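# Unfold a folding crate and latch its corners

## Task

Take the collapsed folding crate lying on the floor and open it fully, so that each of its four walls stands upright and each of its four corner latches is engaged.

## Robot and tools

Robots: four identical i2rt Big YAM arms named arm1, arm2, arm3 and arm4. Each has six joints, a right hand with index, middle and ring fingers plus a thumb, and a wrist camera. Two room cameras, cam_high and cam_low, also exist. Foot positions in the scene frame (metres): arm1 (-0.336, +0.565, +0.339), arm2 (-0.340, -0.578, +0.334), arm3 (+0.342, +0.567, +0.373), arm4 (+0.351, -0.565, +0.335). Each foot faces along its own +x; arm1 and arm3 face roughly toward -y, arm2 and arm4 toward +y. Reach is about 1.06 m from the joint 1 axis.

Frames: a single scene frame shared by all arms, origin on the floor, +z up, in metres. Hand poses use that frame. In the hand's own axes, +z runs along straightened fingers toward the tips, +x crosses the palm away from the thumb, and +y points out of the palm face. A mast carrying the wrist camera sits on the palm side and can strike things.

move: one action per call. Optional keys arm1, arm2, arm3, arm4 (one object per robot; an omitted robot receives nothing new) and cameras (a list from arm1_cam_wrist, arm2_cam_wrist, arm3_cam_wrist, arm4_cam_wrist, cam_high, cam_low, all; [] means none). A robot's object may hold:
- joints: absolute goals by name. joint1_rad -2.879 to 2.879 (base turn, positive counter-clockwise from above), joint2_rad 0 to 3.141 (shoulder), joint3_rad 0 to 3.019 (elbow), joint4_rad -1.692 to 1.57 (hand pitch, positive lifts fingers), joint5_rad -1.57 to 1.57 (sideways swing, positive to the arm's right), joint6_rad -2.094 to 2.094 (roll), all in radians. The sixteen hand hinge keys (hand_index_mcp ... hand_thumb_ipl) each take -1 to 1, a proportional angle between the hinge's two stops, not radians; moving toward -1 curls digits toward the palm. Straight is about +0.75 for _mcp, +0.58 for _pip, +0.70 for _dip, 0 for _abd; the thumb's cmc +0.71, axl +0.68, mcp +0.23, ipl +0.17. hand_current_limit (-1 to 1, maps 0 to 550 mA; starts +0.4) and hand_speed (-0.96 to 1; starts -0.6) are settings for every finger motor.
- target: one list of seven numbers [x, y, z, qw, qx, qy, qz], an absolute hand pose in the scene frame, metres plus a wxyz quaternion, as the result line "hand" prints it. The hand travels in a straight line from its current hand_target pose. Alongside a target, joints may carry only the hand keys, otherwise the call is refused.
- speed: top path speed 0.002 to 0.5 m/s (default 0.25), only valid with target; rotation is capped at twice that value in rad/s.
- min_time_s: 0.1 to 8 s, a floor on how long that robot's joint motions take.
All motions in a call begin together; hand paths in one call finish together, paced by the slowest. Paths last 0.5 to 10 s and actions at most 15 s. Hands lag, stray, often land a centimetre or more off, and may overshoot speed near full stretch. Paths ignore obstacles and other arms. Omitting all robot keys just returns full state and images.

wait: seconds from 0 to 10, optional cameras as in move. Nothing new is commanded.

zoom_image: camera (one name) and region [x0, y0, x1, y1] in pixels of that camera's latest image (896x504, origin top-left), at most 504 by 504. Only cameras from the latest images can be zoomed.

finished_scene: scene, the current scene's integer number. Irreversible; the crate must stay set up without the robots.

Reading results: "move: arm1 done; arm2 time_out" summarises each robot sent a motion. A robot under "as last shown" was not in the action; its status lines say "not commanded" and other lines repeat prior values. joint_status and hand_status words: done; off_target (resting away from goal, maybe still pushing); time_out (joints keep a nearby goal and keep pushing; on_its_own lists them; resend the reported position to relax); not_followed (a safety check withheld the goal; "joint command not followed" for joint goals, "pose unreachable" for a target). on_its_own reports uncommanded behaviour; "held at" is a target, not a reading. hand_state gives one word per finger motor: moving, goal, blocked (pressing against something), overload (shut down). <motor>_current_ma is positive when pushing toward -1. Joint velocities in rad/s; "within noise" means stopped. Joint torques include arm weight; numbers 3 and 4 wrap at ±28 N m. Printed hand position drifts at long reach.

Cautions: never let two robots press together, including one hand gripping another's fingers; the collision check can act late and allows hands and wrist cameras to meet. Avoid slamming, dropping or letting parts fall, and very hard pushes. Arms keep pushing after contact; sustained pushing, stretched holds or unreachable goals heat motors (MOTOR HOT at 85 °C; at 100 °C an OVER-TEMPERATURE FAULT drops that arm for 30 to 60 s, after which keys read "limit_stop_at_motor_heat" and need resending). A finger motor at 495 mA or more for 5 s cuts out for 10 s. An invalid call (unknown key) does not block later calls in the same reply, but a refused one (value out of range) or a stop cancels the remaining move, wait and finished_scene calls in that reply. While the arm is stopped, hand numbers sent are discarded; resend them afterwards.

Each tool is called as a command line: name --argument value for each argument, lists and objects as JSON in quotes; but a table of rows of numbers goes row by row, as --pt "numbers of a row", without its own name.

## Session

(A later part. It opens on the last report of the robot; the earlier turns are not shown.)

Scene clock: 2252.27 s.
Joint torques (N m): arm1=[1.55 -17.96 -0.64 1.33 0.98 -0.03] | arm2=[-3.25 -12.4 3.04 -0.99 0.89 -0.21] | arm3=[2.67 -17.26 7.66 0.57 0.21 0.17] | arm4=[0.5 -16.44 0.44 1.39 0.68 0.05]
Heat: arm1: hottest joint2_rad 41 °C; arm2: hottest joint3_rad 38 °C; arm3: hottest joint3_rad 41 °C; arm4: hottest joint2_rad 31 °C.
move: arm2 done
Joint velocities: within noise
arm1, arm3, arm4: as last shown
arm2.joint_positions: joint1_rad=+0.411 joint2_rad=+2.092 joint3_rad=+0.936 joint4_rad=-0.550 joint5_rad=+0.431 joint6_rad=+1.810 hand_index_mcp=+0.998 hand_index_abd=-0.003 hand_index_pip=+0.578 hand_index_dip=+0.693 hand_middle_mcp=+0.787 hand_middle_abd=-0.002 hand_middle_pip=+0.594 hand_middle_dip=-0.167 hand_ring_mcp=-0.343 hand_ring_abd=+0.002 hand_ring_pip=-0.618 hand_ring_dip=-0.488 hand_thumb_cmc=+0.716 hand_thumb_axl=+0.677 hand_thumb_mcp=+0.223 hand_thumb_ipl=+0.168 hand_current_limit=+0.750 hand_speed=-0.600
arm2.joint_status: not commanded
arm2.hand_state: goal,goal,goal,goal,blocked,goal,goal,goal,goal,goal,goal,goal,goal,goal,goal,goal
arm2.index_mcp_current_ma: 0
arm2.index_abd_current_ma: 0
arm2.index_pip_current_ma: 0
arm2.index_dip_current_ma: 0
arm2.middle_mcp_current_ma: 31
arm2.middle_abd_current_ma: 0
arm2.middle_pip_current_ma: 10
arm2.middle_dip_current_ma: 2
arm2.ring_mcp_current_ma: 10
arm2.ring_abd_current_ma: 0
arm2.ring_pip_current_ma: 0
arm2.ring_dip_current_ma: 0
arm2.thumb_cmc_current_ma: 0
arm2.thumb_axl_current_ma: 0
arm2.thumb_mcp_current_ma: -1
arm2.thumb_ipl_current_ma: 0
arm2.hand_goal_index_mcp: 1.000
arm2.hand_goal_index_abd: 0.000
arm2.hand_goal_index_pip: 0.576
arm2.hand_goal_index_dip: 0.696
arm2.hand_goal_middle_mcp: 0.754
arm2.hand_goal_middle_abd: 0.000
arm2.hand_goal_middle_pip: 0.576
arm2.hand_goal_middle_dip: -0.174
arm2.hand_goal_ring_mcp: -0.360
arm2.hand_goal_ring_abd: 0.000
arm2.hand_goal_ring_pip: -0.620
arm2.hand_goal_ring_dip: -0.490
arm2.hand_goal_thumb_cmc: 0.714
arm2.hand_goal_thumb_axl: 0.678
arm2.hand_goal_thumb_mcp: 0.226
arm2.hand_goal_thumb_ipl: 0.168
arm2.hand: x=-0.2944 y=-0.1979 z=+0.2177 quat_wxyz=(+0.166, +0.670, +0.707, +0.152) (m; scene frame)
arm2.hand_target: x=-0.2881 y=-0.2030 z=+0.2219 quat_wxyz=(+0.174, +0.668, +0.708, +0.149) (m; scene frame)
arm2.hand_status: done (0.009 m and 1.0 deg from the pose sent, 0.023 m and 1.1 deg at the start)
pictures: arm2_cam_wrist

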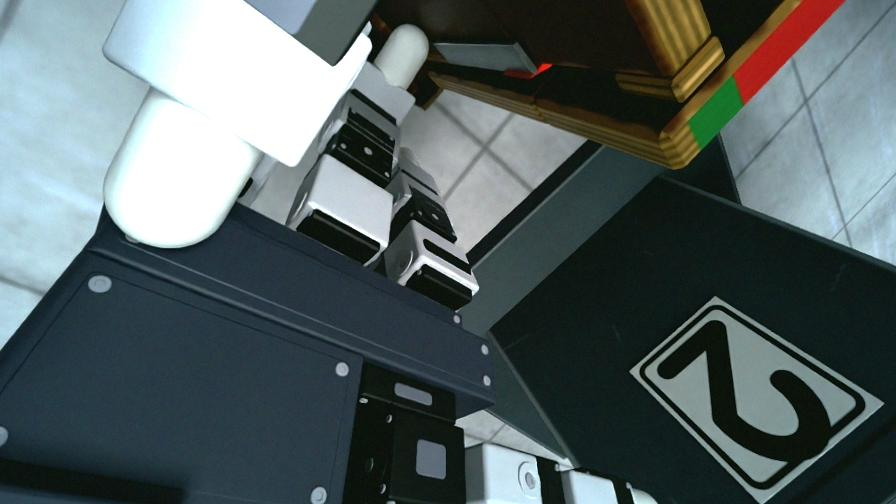

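move --arm2 '{"target": [-0.288, -0.203, 0.250, 0.174, 0.668, 0.708, 0.149], "speed": 0.04}' --cameras '["arm2_cam_wrist"]'

zoom_image --camera "arm2_cam_wrist" --region '[350, 0, 750, 240]'

Scene clock: 2255.37 s.
Joint torques (N m): arm1=[1.55 -17.96 -0.64 1.36 0.98 -0.03] | arm2=[-3.31 -12.1 3.25 -0.92 0.88 -0.22] | arm3=[2.67 -17.2 7.69 0.58 0.22 0.16] | arm4=[0.44 -16.38 0.39 1.4 0.66 0.04]
Heat: arm1: hottest joint2_rad 41 °C; arm2: hottest joint3_rad 38 °C; arm3: hottest joint3_rad 41 °C; arm4: hottest joint2_rad 31 °C.
move: arm2 off_target
Joint velocities: within noise
arm1, arm3, arm4: as last shown
arm2.joint_positions: joint1_rad=+0.411 joint2_rad=+2.018 joint3_rad=+0.933 joint4_rad=-0.616 joint5_rad=+0.431 joint6_rad=+1.810 hand_index_mcp=+0.998 hand_index_abd=-0.003 hand_index_pip=+0.578 hand_index_dip=+0.693 hand_middle_mcp=+0.779 hand_middle_abd=-0.003 hand_middle_pip=+0.590 hand_middle_dip=-0.167 hand_ring_mcp=-0.343 hand_ring_abd=+0.002 hand_ring_pip=-0.618 hand_ring_dip=-0.488 hand_thumb_cmc=+0.716 hand_thumb_axl=+0.677 hand_thumb_mcp=+0.223 hand_thumb_ipl=+0.168 hand_current_limit=+0.750 hand_speed=-0.600
arm2.joint_status: not commanded
arm2.hand_state: goal,goal,goal,goal,blocked,goal,goal,goal,goal,goal,goal,goal,goal,goal,goal,goal
arm2.index_mcp_current_ma: 0
arm2.index_abd_current_ma: 0
arm2.index_pip_current_ma: 0
arm2.index_dip_current_ma: 0
arm2.middle_mcp_current_ma: 19
arm2.middle_abd_current_ma: 0
arm2.middle_pip_current_ma: 7
arm2.middle_dip_current_ma: 2
arm2.ring_mcp_current_ma: 10
arm2.ring_abd_current_ma: 0
arm2.ring_pip_current_ma: 0
arm2.ring_dip_current_ma: 0
arm2.thumb_cmc_current_ma: 0
arm2.thumb_axl_current_ma: 0
arm2.thumb_mcp_current_ma: -1
arm2.thumb_ipl_current_ma: 0
arm2.hand_goal_index_mcp: 1.000
arm2.hand_goal_index_abd: 0.000
arm2.hand_goal_index_pip: 0.576
arm2.hand_goal_index_dip: 0.696
arm2.hand_goal_middle_mcp: 0.754
arm2.hand_goal_middle_abd: 0.000
arm2.hand_goal_middle_pip: 0.576
arm2.hand_goal_middle_dip: -0.174
arm2.hand_goal_ring_mcp: -0.360
arm2.hand_goal_ring_abd: 0.000
arm2.hand_goal_ring_pip: -0.620
arm2.hand_goal_ring_dip: -0.490
arm2.hand_goal_thumb_cmc: 0.714
arm2.hand_goal_thumb_axl: 0.678
arm2.hand_goal_thumb_mcp: 0.226
arm2.hand_goal_thumb_ipl: 0.168
arm2.hand: x=-0.2951 y=-0.1955 z=+0.2467 quat_wxyz=(+0.164, +0.670, +0.707, +0.153) (m; scene frame)
arm2.hand_target: x=-0.2882 y=-0.2029 z=+0.2498 quat_wxyz=(+0.174, +0.668, +0.708, +0.149) (m; scene frame)
arm2.hand_status: off_target (0.011 m and 1.2 deg from the pose sent, 0.033 m and 1.0 deg at the start)
pictures: arm2_cam_wrist

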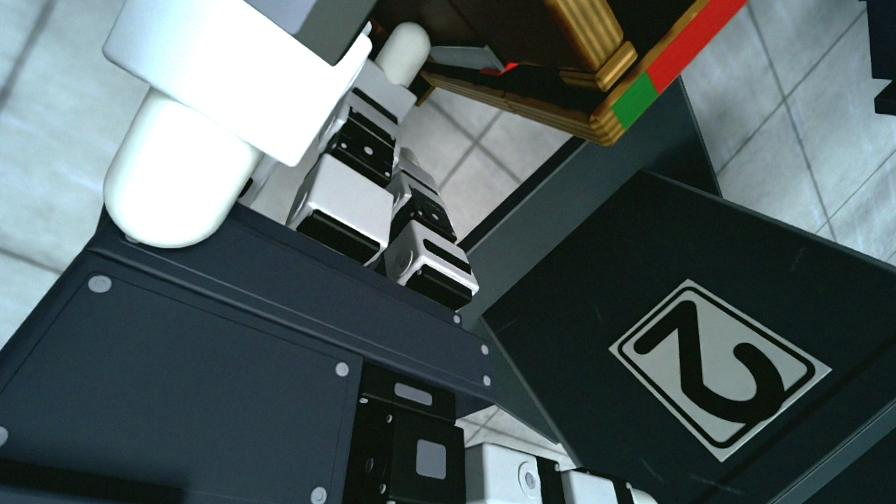

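Scaled by 1.260.

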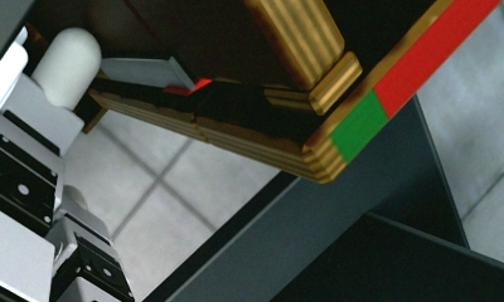

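move --arm2 '{"target": [-0.33, -0.222, 0.215, 0.174, 0.668, 0.708, 0.149], "speed": 0.12}'

move --arm2 '{"target": [-0.32, -0.222, 0.176, 0.174, 0.668, 0.708, 0.149], "speed": 0.1}'

move --arm2 '{"target": [-0.286, -0.222, 0.178, 0.174, 0.668, 0.708, 0.149], "speed": 0.05}' --cameras '["arm2_cam_wrist"]'

zoom_image --camera "arm2_cam_wrist" --region '[350, 0, 750, 240]'

Scene clock: 2265.37 s.
Joint torques (N m): arm1=[1.55 -17.96 -0.64 1.33 0.98 -0.03] | arm2=[-1.61 -10.11 3.54 -0.31 0.48 0.09] | arm3=[2.61 -17.2 7.71 0.55 0.22 0.16] | arm4=[0.56 -16.32 0.43 1.37 0.68 0.06]
Heat: arm1: hottest joint2_rad 41 °C; arm2: hottest joint3_rad 38 °C; arm3: hottest joint3_rad 41 °C; arm4: hottest joint2_rad 31 °C.
move: arm2 done
Joint velocities: within noise
arm1, arm3, arm4: as last shown
arm2.joint_positions: joint1_rad=+0.508 joint2_rad=+2.080 joint3_rad=+0.926 joint4_rad=-0.599 joint5_rad=+0.420 joint6_rad=+1.904 hand_index_mcp=+0.998 hand_index_abd=-0.003 hand_index_pip=+0.578 hand_index_dip=+0.693 hand_middle_mcp=+0.763 hand_middle_abd=-0.003 hand_middle_pip=+0.581 hand_middle_dip=-0.170 hand_ring_mcp=-0.343 hand_ring_abd=+0.002 hand_ring_pip=-0.618 hand_ring_dip=-0.488 hand_thumb_cmc=+0.716 hand_thumb_axl=+0.677 hand_thumb_mcp=+0.223 hand_thumb_ipl=+0.168 hand_current_limit=+0.750 hand_speed=-0.600
arm2.joint_status: not commanded
arm2.hand_state: goal,goal,goal,goal,goal,goal,goal,goal,goal,goal,goal,goal,goal,goal,goal,goal
arm2.index_mcp_current_ma: 0
arm2.index_abd_current_ma: 0
arm2.index_pip_current_ma: 0
arm2.index_dip_current_ma: 0
arm2.middle_mcp_current_ma: 3
arm2.middle_abd_current_ma: 0
arm2.middle_pip_current_ma: 1
arm2.middle_dip_current_ma: 1
arm2.ring_mcp_current_ma: 10
arm2.ring_abd_current_ma: 0
arm2.ring_pip_current_ma: 0
arm2.ring_dip_current_ma: 0
arm2.thumb_cmc_current_ma: 0
arm2.thumb_axl_current_ma: 0
arm2.thumb_mcp_current_ma: -1
arm2.thumb_ipl_current_ma: 0
arm2.hand_goal_index_mcp: 1.000
arm2.hand_goal_index_abd: 0.000
arm2.hand_goal_index_pip: 0.576
arm2.hand_goal_index_dip: 0.696
arm2.hand_goal_middle_mcp: 0.754
arm2.hand_goal_middle_abd: 0.000
arm2.hand_goal_middle_pip: 0.576
arm2.hand_goal_middle_dip: -0.174
arm2.hand_goal_ring_mcp: -0.360
arm2.hand_goal_ring_abd: 0.000
arm2.hand_goal_ring_pip: -0.620
arm2.hand_goal_ring_dip: -0.490
arm2.hand_goal_thumb_cmc: 0.714
arm2.hand_goal_thumb_axl: 0.678
arm2.hand_goal_thumb_mcp: 0.226
arm2.hand_goal_thumb_ipl: 0.168
arm2.hand: x=-0.3295 y=-0.2154 z=+0.2224 quat_wxyz=(+0.170, +0.665, +0.711, +0.152) (m; scene frame)
arm2.hand_target: x=-0.3299 y=-0.2220 z=+0.2152 quat_wxyz=(+0.174, +0.668, +0.708, +0.149) (m; scene frame)
arm2.hand_status: done (0.010 m and 0.8 deg from the pose sent, 0.054 m and 1.2 deg at the start)
pictures: none

Scene clock: 2266.53 s.
Joint torques (N m): arm1=[1.55 -17.79 -0.62 1.36 0.99 -0.03] | arm2=[-3.25 -10.34 3.52 -0.28 0.66 -0.17] | arm3=[2.67 -17.26 7.69 0.58 0.22 0.16] | arm4=[0.44 -16.38 0.43 1.37 0.67 0.04]
Heat: arm1: hottest joint2_rad 41 °C; arm2: hottest joint3_rad 38 °C; arm3: hottest joint3_rad 41 °C; arm4: hottest joint2_rad 31 °C.
move: arm2 done
Joint velocities: within noise
arm1, arm3, arm4: as last shown
arm2.joint_positions: joint1_rad=+0.500 joint2_rad=+2.183 joint3_rad=+0.926 joint4_rad=-0.498 joint5_rad=+0.420 joint6_rad=+1.904 hand_index_mcp=+0.998 hand_index_abd=-0.003 hand_index_pip=+0.578 hand_index_dip=+0.693 hand_middle_mcp=+0.763 hand_middle_abd=-0.003 hand_middle_pip=+0.581 hand_middle_dip=-0.170 hand_ring_mcp=-0.343 hand_ring_abd=+0.002 hand_ring_pip=-0.618 hand_ring_dip=-0.488 hand_thumb_cmc=+0.716 hand_thumb_axl=+0.677 hand_thumb_mcp=+0.223 hand_thumb_ipl=+0.168 hand_current_limit=+0.750 hand_speed=-0.600
arm2.joint_status: not commanded
arm2.hand_state: goal,goal,goal,goal,goal,goal,goal,goal,goal,goal,goal,goal,goal,goal,goal,goal
arm2.index_mcp_current_ma: 0
arm2.index_abd_current_ma: 0
arm2.index_pip_current_ma: 0
arm2.index_dip_current_ma: 0
arm2.middle_mcp_current_ma: 3
arm2.middle_abd_current_ma: 0
arm2.middle_pip_current_ma: 1
arm2.middle_dip_current_ma: 1
arm2.ring_mcp_current_ma: 10
arm2.ring_abd_current_ma: 0
arm2.ring_pip_current_ma: 0
arm2.ring_dip_current_ma: 0
arm2.thumb_cmc_current_ma: 0
arm2.thumb_axl_current_ma: 0
arm2.thumb_mcp_current_ma: -1
arm2.thumb_ipl_current_ma: 0
arm2.hand_goal_index_mcp: 1.000
arm2.hand_goal_index_abd: 0.000
arm2.hand_goal_index_pip: 0.576
arm2.hand_goal_index_dip: 0.696
arm2.hand_goal_middle_mcp: 0.754
arm2.hand_goal_middle_abd: 0.000
arm2.hand_goal_middle_pip: 0.576
arm2.hand_goal_middle_dip: -0.174
arm2.hand_goal_ring_mcp: -0.360
arm2.hand_goal_ring_abd: 0.000
arm2.hand_goal_ring_pip: -0.620
arm2.hand_goal_ring_dip: -0.490
arm2.hand_goal_thumb_cmc: 0.714
arm2.hand_goal_thumb_axl: 0.678
arm2.hand_goal_thumb_mcp: 0.226
arm2.hand_goal_thumb_ipl: 0.168
arm2.hand: x=-0.3238 y=-0.2226 z=+0.1820 quat_wxyz=(+0.171, +0.668, +0.709, +0.151) (m; scene frame)
arm2.hand_target: x=-0.3201 y=-0.2221 z=+0.1762 quat_wxyz=(+0.174, +0.668, +0.708, +0.149) (m; scene frame)
arm2.hand_status: done (0.007 m and 0.4 deg from the pose sent, 0.048 m and 0.8 deg at the start)
pictures: none

Scene clock: 2267.93 s.
Joint torques (N m): arm1=[1.55 -17.9 -0.64 1.36 0.98 -0.04] | arm2=[-4.01 -11.52 1.74 -0.38 0.95 -0.27] | arm3=[2.61 -17.2 7.68 0.58 0.21 0.16] | arm4=[0.5 -16.5 0.42 1.37 0.68 0.05]
Heat: arm1: hottest joint2_rad 41 °C; arm2: hottest joint3_rad 37 °C; arm3: hottest joint3_rad 41 °C; arm4: hottest joint2_rad 31 °C.
move: arm2 off_target
Joint velocities: within noise
arm1.joint_positions: joint1_rad=+1.140 joint2_rad=+2.631 joint3_rad=+0.942 joint4_rad=+1.569 joint5_rad=+1.394 joint6_rad=+0.123 hand_index_mcp=+0.785 hand_index_abd=-0.012 hand_index_pip=+0.593 hand_index_dip=-0.038 hand_middle_mcp=+0.778 hand_middle_abd=-0.023 hand_middle_pip=+0.589 hand_middle_dip=-0.030 hand_ring_mcp=-0.358 hand_ring_abd=+0.001 hand_ring_pip=-0.620 hand_ring_dip=-0.487 hand_thumb_cmc=+0.721 hand_thumb_axl=+0.677 hand_thumb_mcp=+0.226 hand_thumb_ipl=+0.168 hand_current_limit=+0.750 hand_speed=-0.600
arm1.joint_status: not commanded
arm1.hand_state: blocked,goal,goal,goal,blocked,blocked,goal,goal,goal,goal,goal,goal,goal,goal,goal,goal
arm1.index_mcp_current_ma: 20
arm1.index_abd_current_ma: -2
arm1.index_pip_current_ma: 6
arm1.index_dip_current_ma: 3
arm1.middle_mcp_current_ma: 12
arm1.middle_abd_current_ma: -8
arm1.middle_pip_current_ma: 3
arm1.middle_dip_current_ma: 8
arm1.ring_mcp_current_ma: 0
arm1.ring_abd_current_ma: 0
arm1.ring_pip_current_ma: 0
arm1.ring_dip_current_ma: 0
arm1.thumb_cmc_current_ma: 1
arm1.thumb_axl_current_ma: 0
arm1.thumb_mcp_current_ma: 0
arm1.thumb_ipl_current_ma: 0
arm1.hand_goal_index_mcp: 0.754
arm1.hand_goal_index_abd: 0.000
arm1.hand_goal_index_pip: 0.576
arm1.hand_goal_index_dip: -0.050
arm1.hand_goal_middle_mcp: 0.754
arm1.hand_goal_middle_abd: 0.000
arm1.hand_goal_middle_pip: 0.576
arm1.hand_goal_middle_dip: -0.050
arm1.hand_goal_ring_mcp: -0.360
arm1.hand_goal_ring_abd: 0.000
arm1.hand_goal_ring_pip: -0.620
arm1.hand_goal_ring_dip: -0.490
arm1.hand_goal_thumb_cmc: 0.714
arm1.hand_goal_thumb_axl: 0.678
arm1.hand_goal_thumb_mcp: 0.226
arm1.hand_goal_thumb_ipl: 0.168
arm1.hand: x=+0.0246 y=+0.2837 z=+0.2894 quat_wxyz=(+0.699, +0.714, -0.036, -0.029) (m; scene frame)
arm1.hand_target: x=+0.0201 y=+0.2898 z=+0.2890 quat_wxyz=(+0.699, +0.714, -0.037, -0.035) (m; scene frame)
arm1.hand_status: not commanded
arm2.joint_positions: joint1_rad=+0.428 joint2_rad=+2.183 joint3_rad=+0.910 joint4_rad=-0.435 joint5_rad=+0.428 joint6_rad=+1.826 hand_index_mcp=+0.998 hand_index_abd=-0.003 hand_index_pip=+0.578 hand_index_dip=+0.693 hand_middle_mcp=+0.775 hand_middle_abd=-0.004 hand_middle_pip=+0.581 hand_middle_dip=-0.183 hand_ring_mcp=-0.343 hand_ring_abd=+0.002 hand_ring_pip=-0.618 hand_ring_dip=-0.488 hand_thumb_cmc=+0.716 hand_thumb_axl=+0.677 hand_thumb_mcp=+0.223 hand_thumb_ipl=+0.168 hand_current_limit=+0.750 hand_speed=-0.600
arm2.joint_status: not commanded
arm2.hand_state: goal,goal,goal,goal,blocked,goal,goal,goal,goal,goal,goal,goal,goal,goal,goal,goal
arm2.index_mcp_current_ma: 0
arm2.index_abd_current_ma: 0
arm2.index_pip_current_ma: 0
arm2.index_dip_current_ma: 0
arm2.middle_mcp_current_ma: 14
arm2.middle_abd_current_ma: -1
arm2.middle_pip_current_ma: 1
arm2.middle_dip_current_ma: -3
arm2.ring_mcp_current_ma: 10
arm2.ring_abd_current_ma: 0
arm2.ring_pip_current_ma: 0
arm2.ring_dip_current_ma: 0
arm2.thumb_cmc_current_ma: 0
arm2.thumb_axl_current_ma: 0
arm2.thumb_mcp_current_ma: -1
arm2.thumb_ipl_current_ma: 0
arm2.hand_goal_index_mcp: 1.000
arm2.hand_goal_index_abd: 0.000
arm2.hand_goal_index_pip: 0.576
arm2.hand_goal_index_dip: 0.696
arm2.hand_goal_middle_mcp: 0.754
arm2.hand_goal_middle_abd: 0.000
arm2.hand_goal_middle_pip: 0.576
arm2.hand_goal_middle_dip: -0.174
arm2.hand_goal_ring_mcp: -0.360
arm2.hand_goal_ring_abd: 0.000
arm2.hand_goal_ring_pip: -0.620
arm2.hand_goal_ring_dip: -0.490
arm2.hand_goal_thumb_cmc: 0.714
arm2.hand_goal_thumb_axl: 0.678
arm2.hand_goal_thumb_mcp: 0.226
arm2.hand_goal_thumb_ipl: 0.168
arm2.hand: x=-0.2966 y=-0.2145 z=+0.1781 quat_wxyz=(+0.164, +0.670, +0.708, +0.152) (m; scene frame)
arm2.hand_target: x=-0.2863 y=-0.2222 z=+0.1780 quat_wxyz=(+0.174, +0.668, +0.708, +0.149) (m; scene frame)
arm2.hand_status: off_target (0.013 m and 1.3 deg from the pose sent, 0.038 m and 0.4 deg at the start)
arm3: as last shown
arm4.joint_positions: joint1_rad=+1.246 joint2_rad=+2.617 joint3_rad=+0.934 joint4_rad=+1.558 joint5_rad=+1.474 joint6_rad=+0.120 hand_index_mcp=+0.800 hand_index_abd=-0.016 hand_index_pip=+0.608 hand_index_dip=-0.033 hand_middle_mcp=+0.771 hand_middle_abd=-0.008 hand_middle_pip=+0.613 hand_middle_dip=+0.036 hand_ring_mcp=-0.358 hand_ring_abd=+0.001 hand_ring_pip=-0.620 hand_ring_dip=-0.488 hand_thumb_cmc=+0.721 hand_thumb_axl=+0.677 hand_thumb_mcp=+0.224 hand_thumb_ipl=+0.168 hand_current_limit=+0.750 hand_speed=-0.600
arm4.joint_status: not commanded
arm4.hand_state: blocked,goal,blocked,goal,goal,goal,blocked,blocked,goal,goal,goal,goal,goal,goal,goal,goal
arm4.index_mcp_current_ma: 46
arm4.index_abd_current_ma: -5
arm4.index_pip_current_ma: 22
arm4.index_dip_current_ma: 7
arm4.middle_mcp_current_ma: 7
arm4.middle_abd_current_ma: -1
arm4.middle_pip_current_ma: 29
arm4.middle_dip_current_ma: 27
arm4.ring_mcp_current_ma: 0
arm4.ring_abd_current_ma: 0
arm4.ring_pip_current_ma: 0
arm4.ring_dip_current_ma: 0
arm4.thumb_cmc_current_ma: 1
arm4.thumb_axl_current_ma: 0
arm4.thumb_mcp_current_ma: 0
arm4.thumb_ipl_current_ma: 0
arm4.hand_goal_index_mcp: 0.754
arm4.hand_goal_index_abd: 0.000
arm4.hand_goal_index_pip: 0.576
arm4.hand_goal_index_dip: -0.050
arm4.hand_goal_middle_mcp: 0.754
arm4.hand_goal_middle_abd: 0.000
arm4.hand_goal_middle_pip: 0.576
arm4.hand_goal_middle_dip: 0.000
arm4.hand_goal_ring_mcp: -0.360
arm4.hand_goal_ring_abd: 0.000
arm4.hand_goal_ring_pip: -0.620
arm4.hand_goal_ring_dip: -0.490
arm4.hand_goal_thumb_cmc: 0.714
arm4.hand_goal_thumb_axl: 0.678
arm4.hand_goal_thumb_mcp: 0.226
arm4.hand_goal_thumb_ipl: 0.168
arm4.hand: x=-0.0165 y=-0.3135 z=+0.2877 quat_wxyz=(+0.038, +0.030, +0.710, +0.703) (m; scene frame)
arm4.hand_target: x=-0.0160 y=-0.3180 z=+0.2859 quat_wxyz=(+0.035, +0.035, +0.709, +0.704) (m; scene frame)
arm4.hand_status: not commanded
pictures: arm2_cam_wrist

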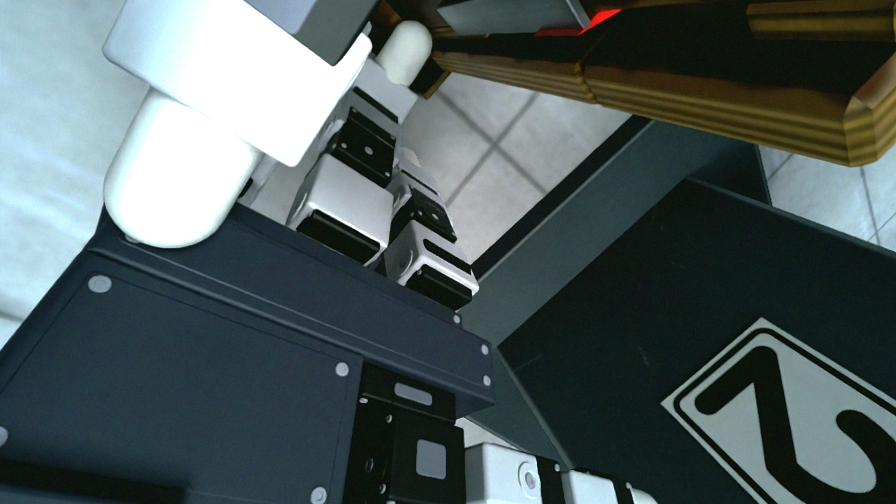

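Scaled by 1.260.

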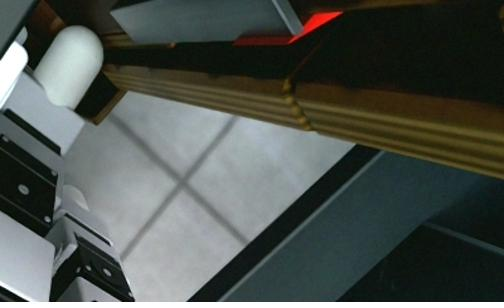

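move --arm2 '{"target": [-0.286, -0.220, 0.205, 0.174, 0.668, 0.708, 0.149], "speed": 0.04}' --cameras '["arm2_cam_wrist"]'

zoom_image --camera "arm2_cam_wrist" --region '[370, 0, 670, 160]'

move --arm2 '{"target": [-0.286, -0.220, 0.225, 0.174, 0.668, 0.708, 0.149], "speed": 0.04}' --cameras '["arm2_cam_wrist"]'

zoom_image --camera "arm2_cam_wrist" --region '[370, 0, 670, 160]'

Scene clock: 2273.07 s.
Joint torques (N m): arm1=[1.61 -17.9 -0.62 1.36 0.99 -0.03] | arm2=[-3.72 -12.1 2.39 -1.13 0.96 -0.26] | arm3=[2.61 -17.2 7.68 0.58 0.22 0.16] | arm4=[0.56 -16.44 0.43 1.37 0.68 0.05]
Heat: arm1: hottest joint2_rad 41 °C; arm2: hottest joint3_rad 37 °C; arm3: hottest joint3_rad 41 °C; arm4: hottest joint2_rad 31 °C.
move: arm2 off_target
Joint velocities: within noise
arm1, arm3, arm4: as last shown
arm2.joint_positions: joint1_rad=+0.423 joint2_rad=+2.121 joint3_rad=+0.895 joint4_rad=-0.479 joint5_rad=+0.428 joint6_rad=+1.821 hand_index_mcp=+0.998 hand_index_abd=-0.003 hand_index_pip=+0.578 hand_index_dip=+0.693 hand_middle_mcp=+0.786 hand_middle_abd=-0.008 hand_middle_pip=+0.594 hand_middle_dip=-0.166 hand_ring_mcp=-0.343 hand_ring_abd=+0.002 hand_ring_pip=-0.618 hand_ring_dip=-0.488 hand_thumb_cmc=+0.716 hand_thumb_axl=+0.677 hand_thumb_mcp=+0.223 hand_thumb_ipl=+0.168 hand_current_limit=+0.750 hand_speed=-0.600
arm2.joint_status: not commanded
arm2.hand_state: goal,goal,goal,goal,blocked,goal,goal,goal,goal,goal,goal,goal,goal,goal,goal,goal
arm2.index_mcp_current_ma: 0
arm2.index_abd_current_ma: 0
arm2.index_pip_current_ma: 0
arm2.index_dip_current_ma: 0
arm2.middle_mcp_current_ma: 30
arm2.middle_abd_current_ma: -2
arm2.middle_pip_current_ma: 10
arm2.middle_dip_current_ma: 2
arm2.ring_mcp_current_ma: 10
arm2.ring_abd_current_ma: 0
arm2.ring_pip_current_ma: 0
arm2.ring_dip_current_ma: 0
arm2.thumb_cmc_current_ma: 0
arm2.thumb_axl_current_ma: 0
arm2.thumb_mcp_current_ma: -1
arm2.thumb_ipl_current_ma: 0
arm2.hand_goal_index_mcp: 1.000
arm2.hand_goal_index_abd: 0.000
arm2.hand_goal_index_pip: 0.576
arm2.hand_goal_index_dip: 0.696
arm2.hand_goal_middle_mcp: 0.754
arm2.hand_goal_middle_abd: 0.000
arm2.hand_goal_middle_pip: 0.576
arm2.hand_goal_middle_dip: -0.174
arm2.hand_goal_ring_mcp: -0.360
arm2.hand_goal_ring_abd: 0.000
arm2.hand_goal_ring_pip: -0.620
arm2.hand_goal_ring_dip: -0.490
arm2.hand_goal_thumb_cmc: 0.714
arm2.hand_goal_thumb_axl: 0.678
arm2.hand_goal_thumb_mcp: 0.226
arm2.hand_goal_thumb_ipl: 0.168
arm2.hand: x=-0.2949 y=-0.2142 z=+0.1999 quat_wxyz=(+0.163, +0.670, +0.708, +0.152) (m; scene frame)
arm2.hand_target: x=-0.2863 y=-0.2200 z=+0.2048 quat_wxyz=(+0.174, +0.668, +0.708, +0.149) (m; scene frame)
arm2.hand_status: off_target (0.012 m and 1.3 deg from the pose sent, 0.029 m and 1.3 deg at the start)
pictures: arm2_cam_wrist

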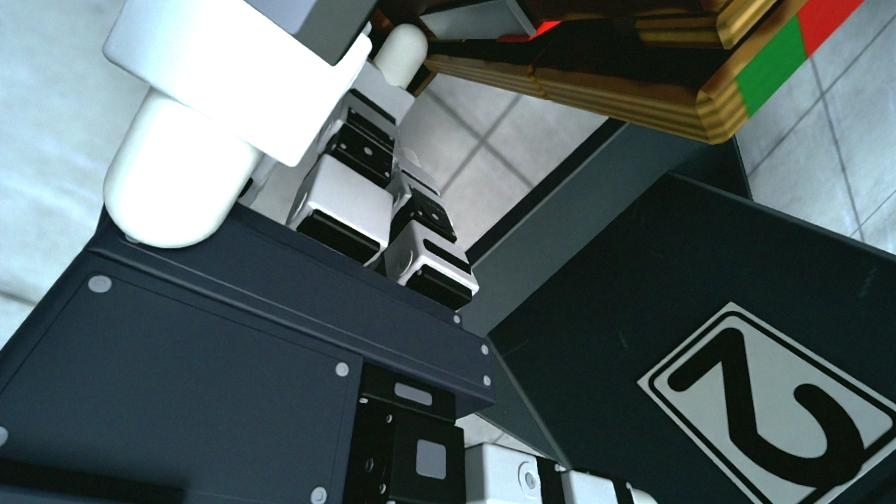

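Scaled by 1.680.

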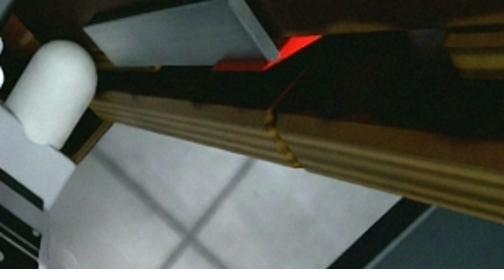

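Scene clock: 2274.13 s.
Joint torques (N m): arm1=[1.61 -17.9 -0.64 1.36 0.98 -0.03] | arm2=[-3.78 -11.93 2.78 -1.09 0.96 -0.26] | arm3=[2.67 -17.2 7.69 0.57 0.22 0.17] | arm4=[0.56 -16.44 0.42 1.4 0.68 0.04]
Heat: arm1: hottest joint2_rad 41 °C; arm2: hottest joint3_rad 37 °C; arm3: hottest joint3_rad 41 °C; arm4: hottest joint2_rad 31 °C.
move: arm2 off_target
Joint velocities: within noise
arm1, arm3, arm4: as last shown
arm2.joint_positions: joint1_rad=+0.422 joint2_rad=+2.065 joint3_rad=+0.886 joint4_rad=-0.525 joint5_rad=+0.428 joint6_rad=+1.821 hand_index_mcp=+0.998 hand_index_abd=-0.003 hand_index_pip=+0.578 hand_index_dip=+0.693 hand_middle_mcp=+0.786 hand_middle_abd=-0.007 hand_middle_pip=+0.594 hand_middle_dip=-0.166 hand_ring_mcp=-0.343 hand_ring_abd=+0.002 hand_ring_pip=-0.618 hand_ring_dip=-0.488 hand_thumb_cmc=+0.716 hand_thumb_axl=+0.677 hand_thumb_mcp=+0.223 hand_thumb_ipl=+0.168 hand_current_limit=+0.750 hand_speed=-0.600
arm2.joint_status: not commanded
arm2.hand_state: goal,goal,goal,goal,blocked,goal,goal,goal,goal,goal,goal,goal,goal,goal,goal,goal
arm2.index_mcp_current_ma: 0
arm2.index_abd_current_ma: 0
arm2.index_pip_current_ma: 0
arm2.index_dip_current_ma: 0
arm2.middle_mcp_current_ma: 30
arm2.middle_abd_current_ma: -2
arm2.middle_pip_current_ma: 10
arm2.middle_dip_current_ma: 2
arm2.ring_mcp_current_ma: 10
arm2.ring_abd_current_ma: 0
arm2.ring_pip_current_ma: 0
arm2.ring_dip_current_ma: 0
arm2.thumb_cmc_current_ma: 0
arm2.thumb_axl_current_ma: 0
arm2.thumb_mcp_current_ma: -1
arm2.thumb_ipl_current_ma: 0
arm2.hand_goal_index_mcp: 1.000
arm2.hand_goal_index_abd: 0.000
arm2.hand_goal_index_pip: 0.576
arm2.hand_goal_index_dip: 0.696
arm2.hand_goal_middle_mcp: 0.754
arm2.hand_goal_middle_abd: 0.000
arm2.hand_goal_middle_pip: 0.576
arm2.hand_goal_middle_dip: -0.174
arm2.hand_goal_ring_mcp: -0.360
arm2.hand_goal_ring_abd: 0.000
arm2.hand_goal_ring_pip: -0.620
arm2.hand_goal_ring_dip: -0.490
arm2.hand_goal_thumb_cmc: 0.714
arm2.hand_goal_thumb_axl: 0.678
arm2.hand_goal_thumb_mcp: 0.226
arm2.hand_goal_thumb_ipl: 0.168
arm2.hand: x=-0.2948 y=-0.2143 z=+0.2201 quat_wxyz=(+0.163, +0.670, +0.708, +0.152) (m; scene frame)
arm2.hand_target: x=-0.2862 y=-0.2201 z=+0.2248 quat_wxyz=(+0.174, +0.668, +0.708, +0.149) (m; scene frame)
arm2.hand_status: off_target (0.012 m and 1.3 deg from the pose sent, 0.027 m and 1.3 deg at the start)
pictures: arm2_cam_wrist

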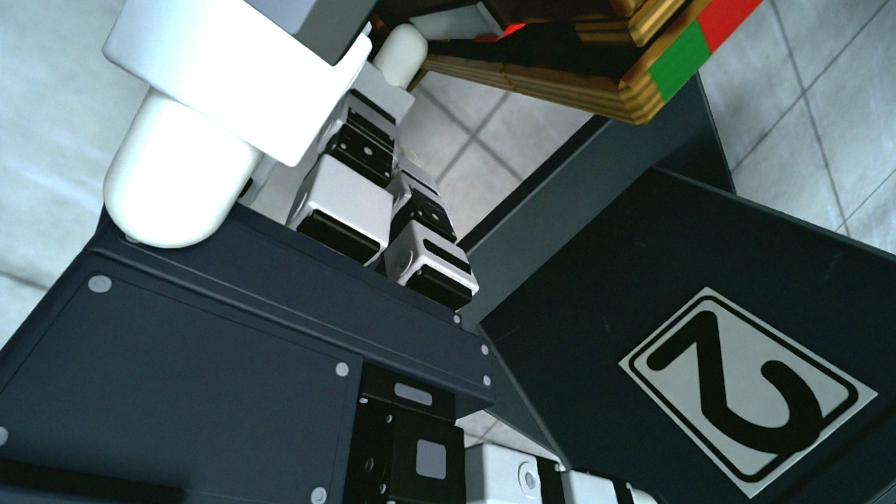

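Scaled by 1.680.

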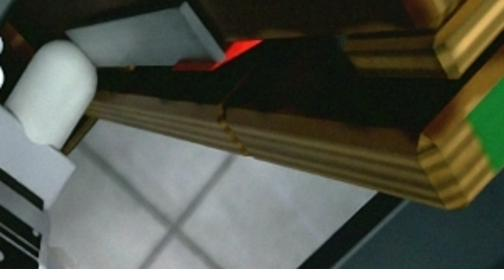

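move --arm2 '{"target": [-0.286, -0.220, 0.245, 0.174, 0.668, 0.708, 0.149], "speed": 0.04}' --cameras '["arm2_cam_wrist"]'

zoom_image --camera "arm2_cam_wrist" --region '[370, 0, 670, 160]'

move --arm2 '{"target": [-0.286, -0.220, 0.265, 0.174, 0.668, 0.708, 0.149], "speed": 0.04}' --cameras '["arm2_cam_wrist"]'

zoom_image --camera "arm2_cam_wrist" --region '[370, 0, 670, 160]'

Scene clock: 2278.90 s.
Joint torques (N m): arm1=[1.67 -17.85 -0.62 1.37 0.98 -0.03] | arm2=[-3.66 -11.69 3.14 -1.09 1.02 -0.26] | arm3=[2.73 -17.2 7.68 0.58 0.21 0.17] | arm4=[0.56 -16.38 0.43 1.39 0.68 0.05]
Heat: arm1: hottest joint2_rad 41 °C; arm2: hottest joint3_rad 37 °C; arm3: hottest joint3_rad 40 °C; arm4: hottest joint2_rad 31 °C.
move: arm2 off_target
Joint velocities: within noise
arm1, arm4: as last shown
arm2.joint_positions: joint1_rad=+0.422 joint2_rad=+2.010 joint3_rad=+0.880 joint4_rad=-0.574 joint5_rad=+0.426 joint6_rad=+1.820 hand_index_mcp=+0.998 hand_index_abd=-0.003 hand_index_pip=+0.578 hand_index_dip=+0.693 hand_middle_mcp=+0.803 hand_middle_abd=-0.005 hand_middle_pip=+0.604 hand_middle_dip=-0.160 hand_ring_mcp=-0.343 hand_ring_abd=+0.002 hand_ring_pip=-0.618 hand_ring_dip=-0.488 hand_thumb_cmc=+0.716 hand_thumb_axl=+0.677 hand_thumb_mcp=+0.223 hand_thumb_ipl=+0.168 hand_current_limit=+0.750 hand_speed=-0.600
arm2.joint_status: not commanded
arm2.hand_state: goal,goal,goal,goal,blocked,goal,blocked,goal,goal,goal,goal,goal,goal,goal,goal,goal
arm2.index_mcp_current_ma: 0
arm2.index_abd_current_ma: 0
arm2.index_pip_current_ma: 0
arm2.index_dip_current_ma: 0
arm2.middle_mcp_current_ma: 62
arm2.middle_abd_current_ma: -1
arm2.middle_pip_current_ma: 22
arm2.middle_dip_current_ma: 6
arm2.ring_mcp_current_ma: 10
arm2.ring_abd_current_ma: 0
arm2.ring_pip_current_ma: 0
arm2.ring_dip_current_ma: 0
arm2.thumb_cmc_current_ma: 0
arm2.thumb_axl_current_ma: 0
arm2.thumb_mcp_current_ma: -1
arm2.thumb_ipl_current_ma: 0
arm2.hand_goal_index_mcp: 1.000
arm2.hand_goal_index_abd: 0.000
arm2.hand_goal_index_pip: 0.576
arm2.hand_goal_index_dip: 0.696
arm2.hand_goal_middle_mcp: 0.754
arm2.hand_goal_middle_abd: 0.000
arm2.hand_goal_middle_pip: 0.576
arm2.hand_goal_middle_dip: -0.174
arm2.hand_goal_ring_mcp: -0.360
arm2.hand_goal_ring_abd: 0.000
arm2.hand_goal_ring_pip: -0.620
arm2.hand_goal_ring_dip: -0.490
arm2.hand_goal_thumb_cmc: 0.714
arm2.hand_goal_thumb_axl: 0.678
arm2.hand_goal_thumb_mcp: 0.226
arm2.hand_goal_thumb_ipl: 0.168
arm2.hand: x=-0.2950 y=-0.2138 z=+0.2402 quat_wxyz=(+0.163, +0.670, +0.708, +0.152) (m; scene frame)
arm2.hand_target: x=-0.2862 y=-0.2200 z=+0.2448 quat_wxyz=(+0.174, +0.668, +0.708, +0.149) (m; scene frame)
arm2.hand_status: off_target (0.012 m and 1.4 deg from the pose sent, 0.027 m and 1.3 deg at the start)
arm3.joint_positions: joint1_rad=+0.132 joint2_rad=+1.950 joint3_rad=+1.350 joint4_rad=-0.997 joint5_rad=+0.002 joint6_rad=+1.672 hand_index_mcp=-0.533 hand_index_abd=+0.001 hand_index_pip=-0.297 hand_index_dip=-0.698 hand_middle_mcp=-0.342 hand_middle_abd=-0.002 hand_middle_pip=-0.616 hand_middle_dip=-0.487 hand_ring_mcp=-0.340 hand_ring_abd=-0.003 hand_ring_pip=-0.616 hand_ring_dip=-0.487 hand_thumb_cmc=-0.500 hand_thumb_axl=+0.677 hand_thumb_mcp=+0.223 hand_thumb_ipl=+0.168 hand_current_limit=+0.750 hand_speed=-0.600
arm3.joint_status: not commanded
arm3.hand_state: goal,goal,goal,goal,goal,goal,goal,goal,goal,goal,goal,goal,goal,goal,goal,goal
arm3.index_mcp_current_ma: 10
arm3.index_abd_current_ma: 0
arm3.index_pip_current_ma: 0
arm3.index_dip_current_ma: 0
arm3.middle_mcp_current_ma: 10
arm3.middle_abd_current_ma: 0
arm3.middle_pip_current_ma: 1
arm3.middle_dip_current_ma: 0
arm3.ring_mcp_current_ma: 12
arm3.ring_abd_current_ma: 0
arm3.ring_pip_current_ma: 1
arm3.ring_dip_current_ma: 0
arm3.thumb_cmc_current_ma: 0
arm3.thumb_axl_current_ma: 0
arm3.thumb_mcp_current_ma: -1
arm3.thumb_ipl_current_ma: 0
arm3.hand_goal_index_mcp: -0.550
arm3.hand_goal_index_abd: 0.000
arm3.hand_goal_index_pip: -0.300
arm3.hand_goal_index_dip: -0.700
arm3.hand_goal_middle_mcp: -0.360
arm3.hand_goal_middle_abd: 0.000
arm3.hand_goal_middle_pip: -0.620
arm3.hand_goal_middle_dip: -0.490
arm3.hand_goal_ring_mcp: -0.360
arm3.hand_goal_ring_abd: 0.000
arm3.hand_goal_ring_pip: -0.620
arm3.hand_goal_ring_dip: -0.490
arm3.hand_goal_thumb_cmc: -0.500
arm3.hand_goal_thumb_axl: 0.678
arm3.hand_goal_thumb_mcp: 0.226
arm3.hand_goal_thumb_ipl: 0.168
arm3.hand: x=+0.2637 y=+0.0640 z=+0.3726 quat_wxyz=(-0.006, +0.674, -0.739, -0.007) (m; scene frame)
arm3.hand_target: x=+0.2699 y=+0.0601 z=+0.3750 quat_wxyz=(+0.000, +0.672, -0.741, +0.000) (m; scene frame)
arm3.hand_status: not commanded
pictures: arm2_cam_wrist

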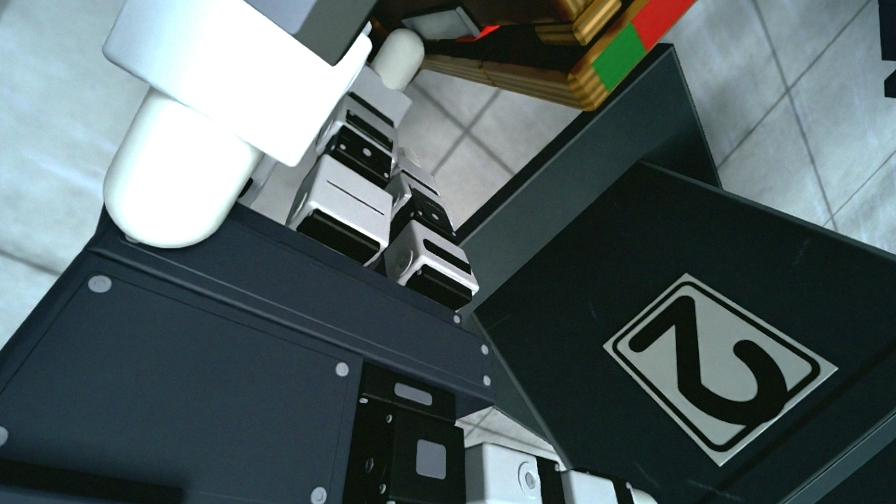

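Scaled by 1.680.

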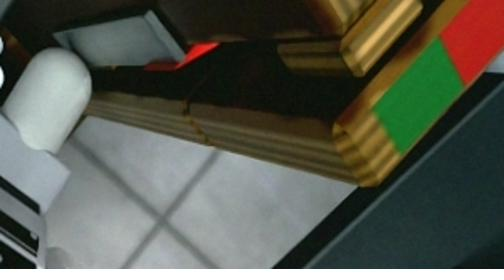

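Scene clock: 2279.97 s.
Joint torques (N m): arm1=[1.61 -17.96 -0.62 1.36 0.98 -0.03] | arm2=[-3.66 -11.52 3.36 -1.03 1.03 -0.26] | arm3=[2.67 -17.26 7.66 0.57 0.22 0.16] | arm4=[0.44 -16.32 0.4 1.39 0.67 0.05]
Heat: arm1: hottest joint2_rad 41 °C; arm2: hottest joint3_rad 37 °C; arm3: hottest joint3_rad 40 °C; arm4: hottest joint2_rad 31 °C.
move: arm2 off_target
Joint velocities: within noise
arm1, arm3, arm4: as last shown
arm2.joint_positions: joint1_rad=+0.421 joint2_rad=+1.956 joint3_rad=+0.880 joint4_rad=-0.627 joint5_rad=+0.426 joint6_rad=+1.820 hand_index_mcp=+0.998 hand_index_abd=-0.003 hand_index_pip=+0.578 hand_index_dip=+0.693 hand_middle_mcp=+0.803 hand_middle_abd=-0.003 hand_middle_pip=+0.604 hand_middle_dip=-0.160 hand_ring_mcp=-0.343 hand_ring_abd=+0.002 hand_ring_pip=-0.618 hand_ring_dip=-0.488 hand_thumb_cmc=+0.716 hand_thumb_axl=+0.677 hand_thumb_mcp=+0.223 hand_thumb_ipl=+0.168 hand_current_limit=+0.750 hand_speed=-0.600
arm2.joint_status: not commanded
arm2.hand_state: goal,goal,goal,goal,blocked,goal,blocked,goal,goal,goal,goal,goal,goal,goal,goal,goal
arm2.index_mcp_current_ma: 0
arm2.index_abd_current_ma: 0
arm2.index_pip_current_ma: 0
arm2.index_dip_current_ma: 0
arm2.middle_mcp_current_ma: 62
arm2.middle_abd_current_ma: 0
arm2.middle_pip_current_ma: 22
arm2.middle_dip_current_ma: 6
arm2.ring_mcp_current_ma: 10
arm2.ring_abd_current_ma: 0
arm2.ring_pip_current_ma: 0
arm2.ring_dip_current_ma: 0
arm2.thumb_cmc_current_ma: 0
arm2.thumb_axl_current_ma: 0
arm2.thumb_mcp_current_ma: -1
arm2.thumb_ipl_current_ma: 0
arm2.hand_goal_index_mcp: 1.000
arm2.hand_goal_index_abd: 0.000
arm2.hand_goal_index_pip: 0.576
arm2.hand_goal_index_dip: 0.696
arm2.hand_goal_middle_mcp: 0.754
arm2.hand_goal_middle_abd: 0.000
arm2.hand_goal_middle_pip: 0.576
arm2.hand_goal_middle_dip: -0.174
arm2.hand_goal_ring_mcp: -0.360
arm2.hand_goal_ring_abd: 0.000
arm2.hand_goal_ring_pip: -0.620
arm2.hand_goal_ring_dip: -0.490
arm2.hand_goal_thumb_cmc: 0.714
arm2.hand_goal_thumb_axl: 0.678
arm2.hand_goal_thumb_mcp: 0.226
arm2.hand_goal_thumb_ipl: 0.168
arm2.hand: x=-0.2951 y=-0.2125 z=+0.2611 quat_wxyz=(+0.162, +0.671, +0.708, +0.152) (m; scene frame)
arm2.hand_target: x=-0.2862 y=-0.2200 z=+0.2648 quat_wxyz=(+0.174, +0.668, +0.708, +0.149) (m; scene frame)
arm2.hand_status: off_target (0.012 m and 1.4 deg from the pose sent, 0.027 m and 1.4 deg at the start)
pictures: arm2_cam_wrist

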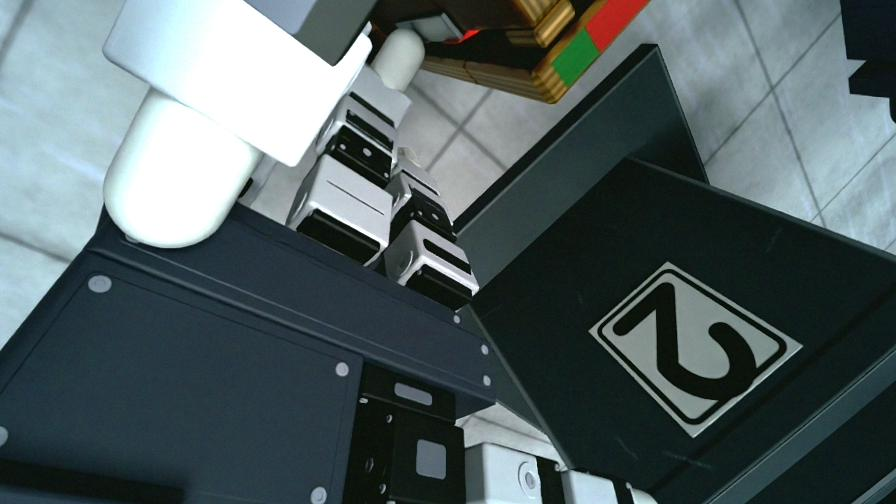

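Scaled by 1.680.

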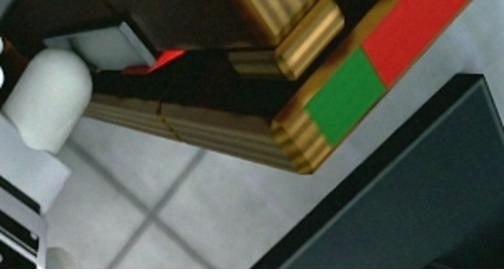

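move --arm2 '{"target": [-0.37, -0.22, 0.27, 0.174, 0.668, 0.708, 0.149], "speed": 0.15}' --cameras '["cam_low", "cam_high", "arm2_cam_wrist"]'

zoom_image --camera "cam_low" --region '[362, 300, 392, 330]'

zoom_image --camera "cam_low" --region '[574, 285, 604, 315]'

zoom_image --camera "arm2_cam_wrist" --region '[400, 0, 700, 120]'

Scene clock: 2305.03 s.
Joint torques (N m): arm1=[1.61 -17.9 -0.65 1.36 0.98 -0.03] | arm2=[-2.43 -9.64 6.91 -1.14 0.45 0.1] | arm3=[2.67 -17.14 7.69 0.57 0.21 0.16] | arm4=[0.73 -16.38 0.39 1.39 0.67 0.03]
Heat: arm1: hottest joint2_rad 41 °C; arm2: hottest joint3_rad 37 °C; arm3: hottest joint3_rad 40 °C; arm4: hottest joint2_rad 32 °C.
move: arm2 done
Joint velocities: within noise
arm1, arm3, arm4: as last shown
arm2.joint_positions: joint1_rad=+0.597 joint2_rad=+1.966 joint3_rad=+0.943 joint4_rad=-0.780 joint5_rad=+0.402 joint6_rad=+1.996 hand_index_mcp=+0.998 hand_index_abd=-0.003 hand_index_pip=+0.578 hand_index_dip=+0.693 hand_middle_mcp=+0.764 hand_middle_abd=-0.003 hand_middle_pip=+0.581 hand_middle_dip=-0.170 hand_ring_mcp=-0.343 hand_ring_abd=+0.002 hand_ring_pip=-0.618 hand_ring_dip=-0.488 hand_thumb_cmc=+0.716 hand_thumb_axl=+0.677 hand_thumb_mcp=+0.223 hand_thumb_ipl=+0.168 hand_current_limit=+0.750 hand_speed=-0.600
arm2.joint_status: not commanded
arm2.hand_state: goal,goal,goal,goal,goal,goal,goal,goal,goal,goal,goal,goal,goal,goal,goal,goal
arm2.index_mcp_current_ma: 0
arm2.index_abd_current_ma: 0
arm2.index_pip_current_ma: 0
arm2.index_dip_current_ma: 0
arm2.middle_mcp_current_ma: 4
arm2.middle_abd_current_ma: 0
arm2.middle_pip_current_ma: 1
arm2.middle_dip_current_ma: 1
arm2.ring_mcp_current_ma: 10
arm2.ring_abd_current_ma: 0
arm2.ring_pip_current_ma: 0
arm2.ring_dip_current_ma: 0
arm2.thumb_cmc_current_ma: 0
arm2.thumb_axl_current_ma: 0
arm2.thumb_mcp_current_ma: -1
arm2.thumb_ipl_current_ma: 0
arm2.hand_goal_index_mcp: 1.000
arm2.hand_goal_index_abd: 0.000
arm2.hand_goal_index_pip: 0.576
arm2.hand_goal_index_dip: 0.696
arm2.hand_goal_middle_mcp: 0.754
arm2.hand_goal_middle_abd: 0.000
arm2.hand_goal_middle_pip: 0.576
arm2.hand_goal_middle_dip: -0.174
arm2.hand_goal_ring_mcp: -0.360
arm2.hand_goal_ring_abd: 0.000
arm2.hand_goal_ring_pip: -0.620
arm2.hand_goal_ring_dip: -0.490
arm2.hand_goal_thumb_cmc: 0.714
arm2.hand_goal_thumb_axl: 0.678
arm2.hand_goal_thumb_mcp: 0.226
arm2.hand_goal_thumb_ipl: 0.168
arm2.hand: x=-0.3646 y=-0.2260 z=+0.2731 quat_wxyz=(+0.175, +0.663, +0.713, +0.149) (m; scene frame)
arm2.hand_target: x=-0.3700 y=-0.2200 z=+0.2701 quat_wxyz=(+0.174, +0.668, +0.708, +0.149) (m; scene frame)
arm2.hand_status: done (0.009 m and 0.8 deg from the pose sent, 0.076 m and 1.5 deg at the start)
pictures: arm2_cam_wrist, cam_high, cam_low

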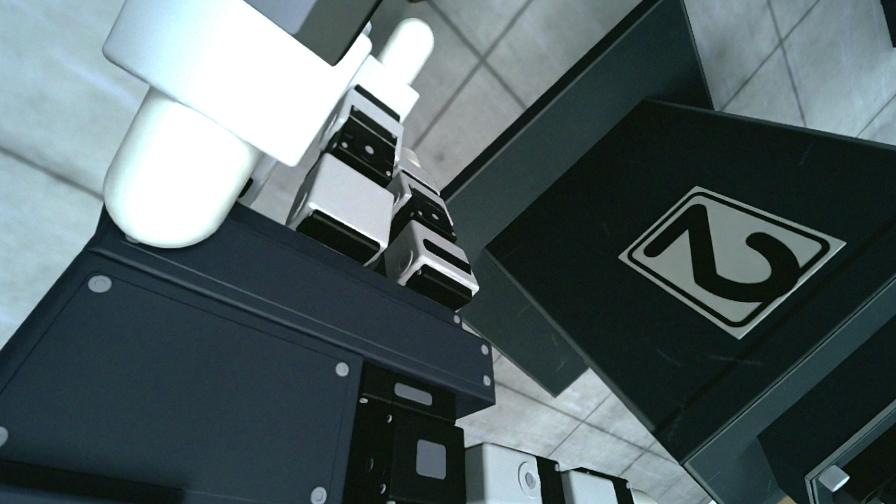

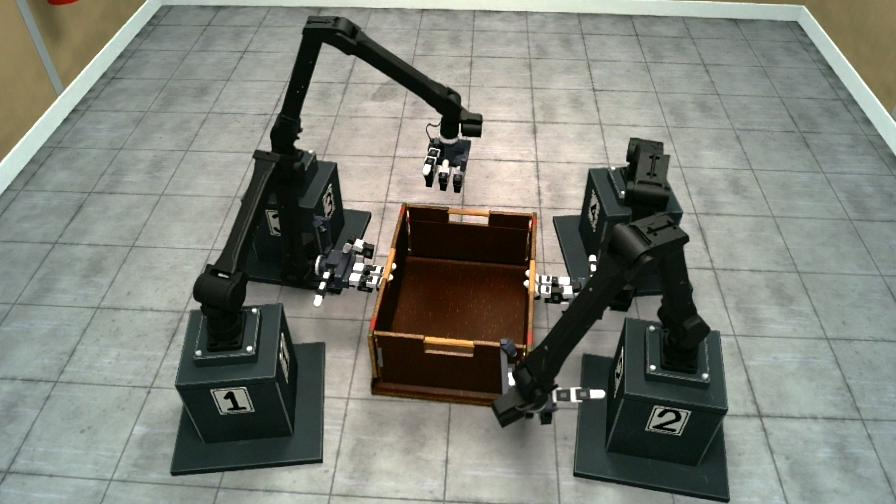

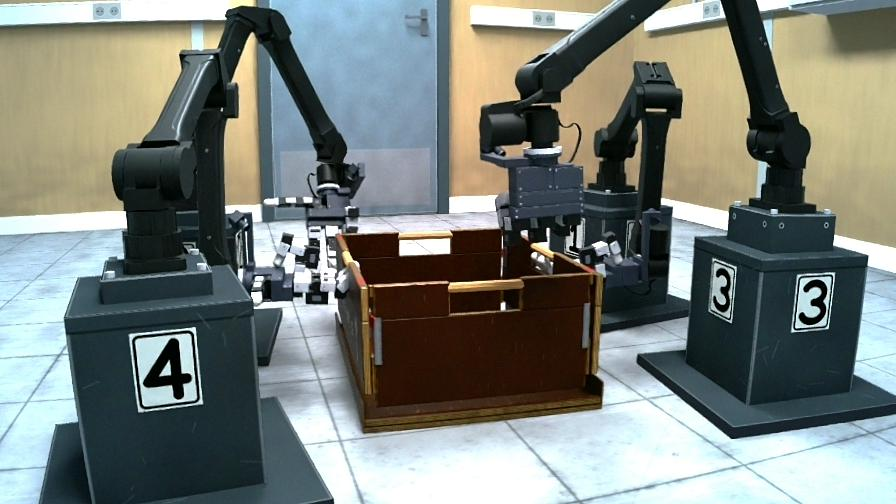

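Scaled by 16.800.

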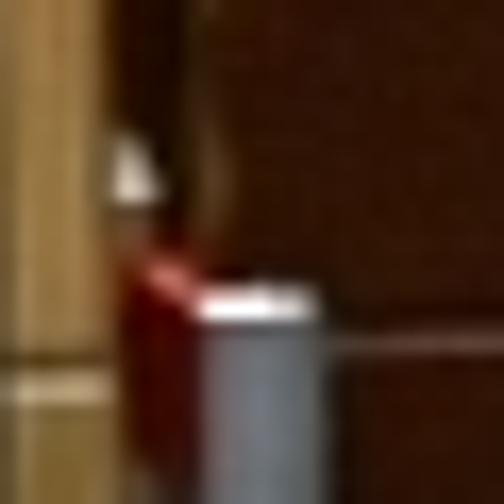

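Scaled by 16.800.

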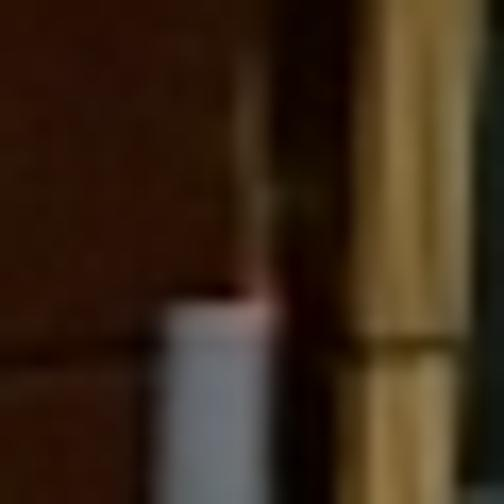

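Scaled by 1.680.

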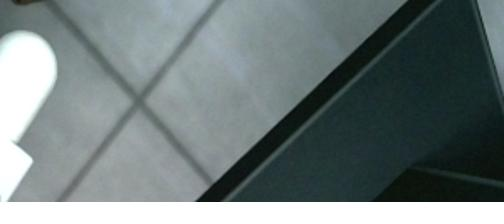

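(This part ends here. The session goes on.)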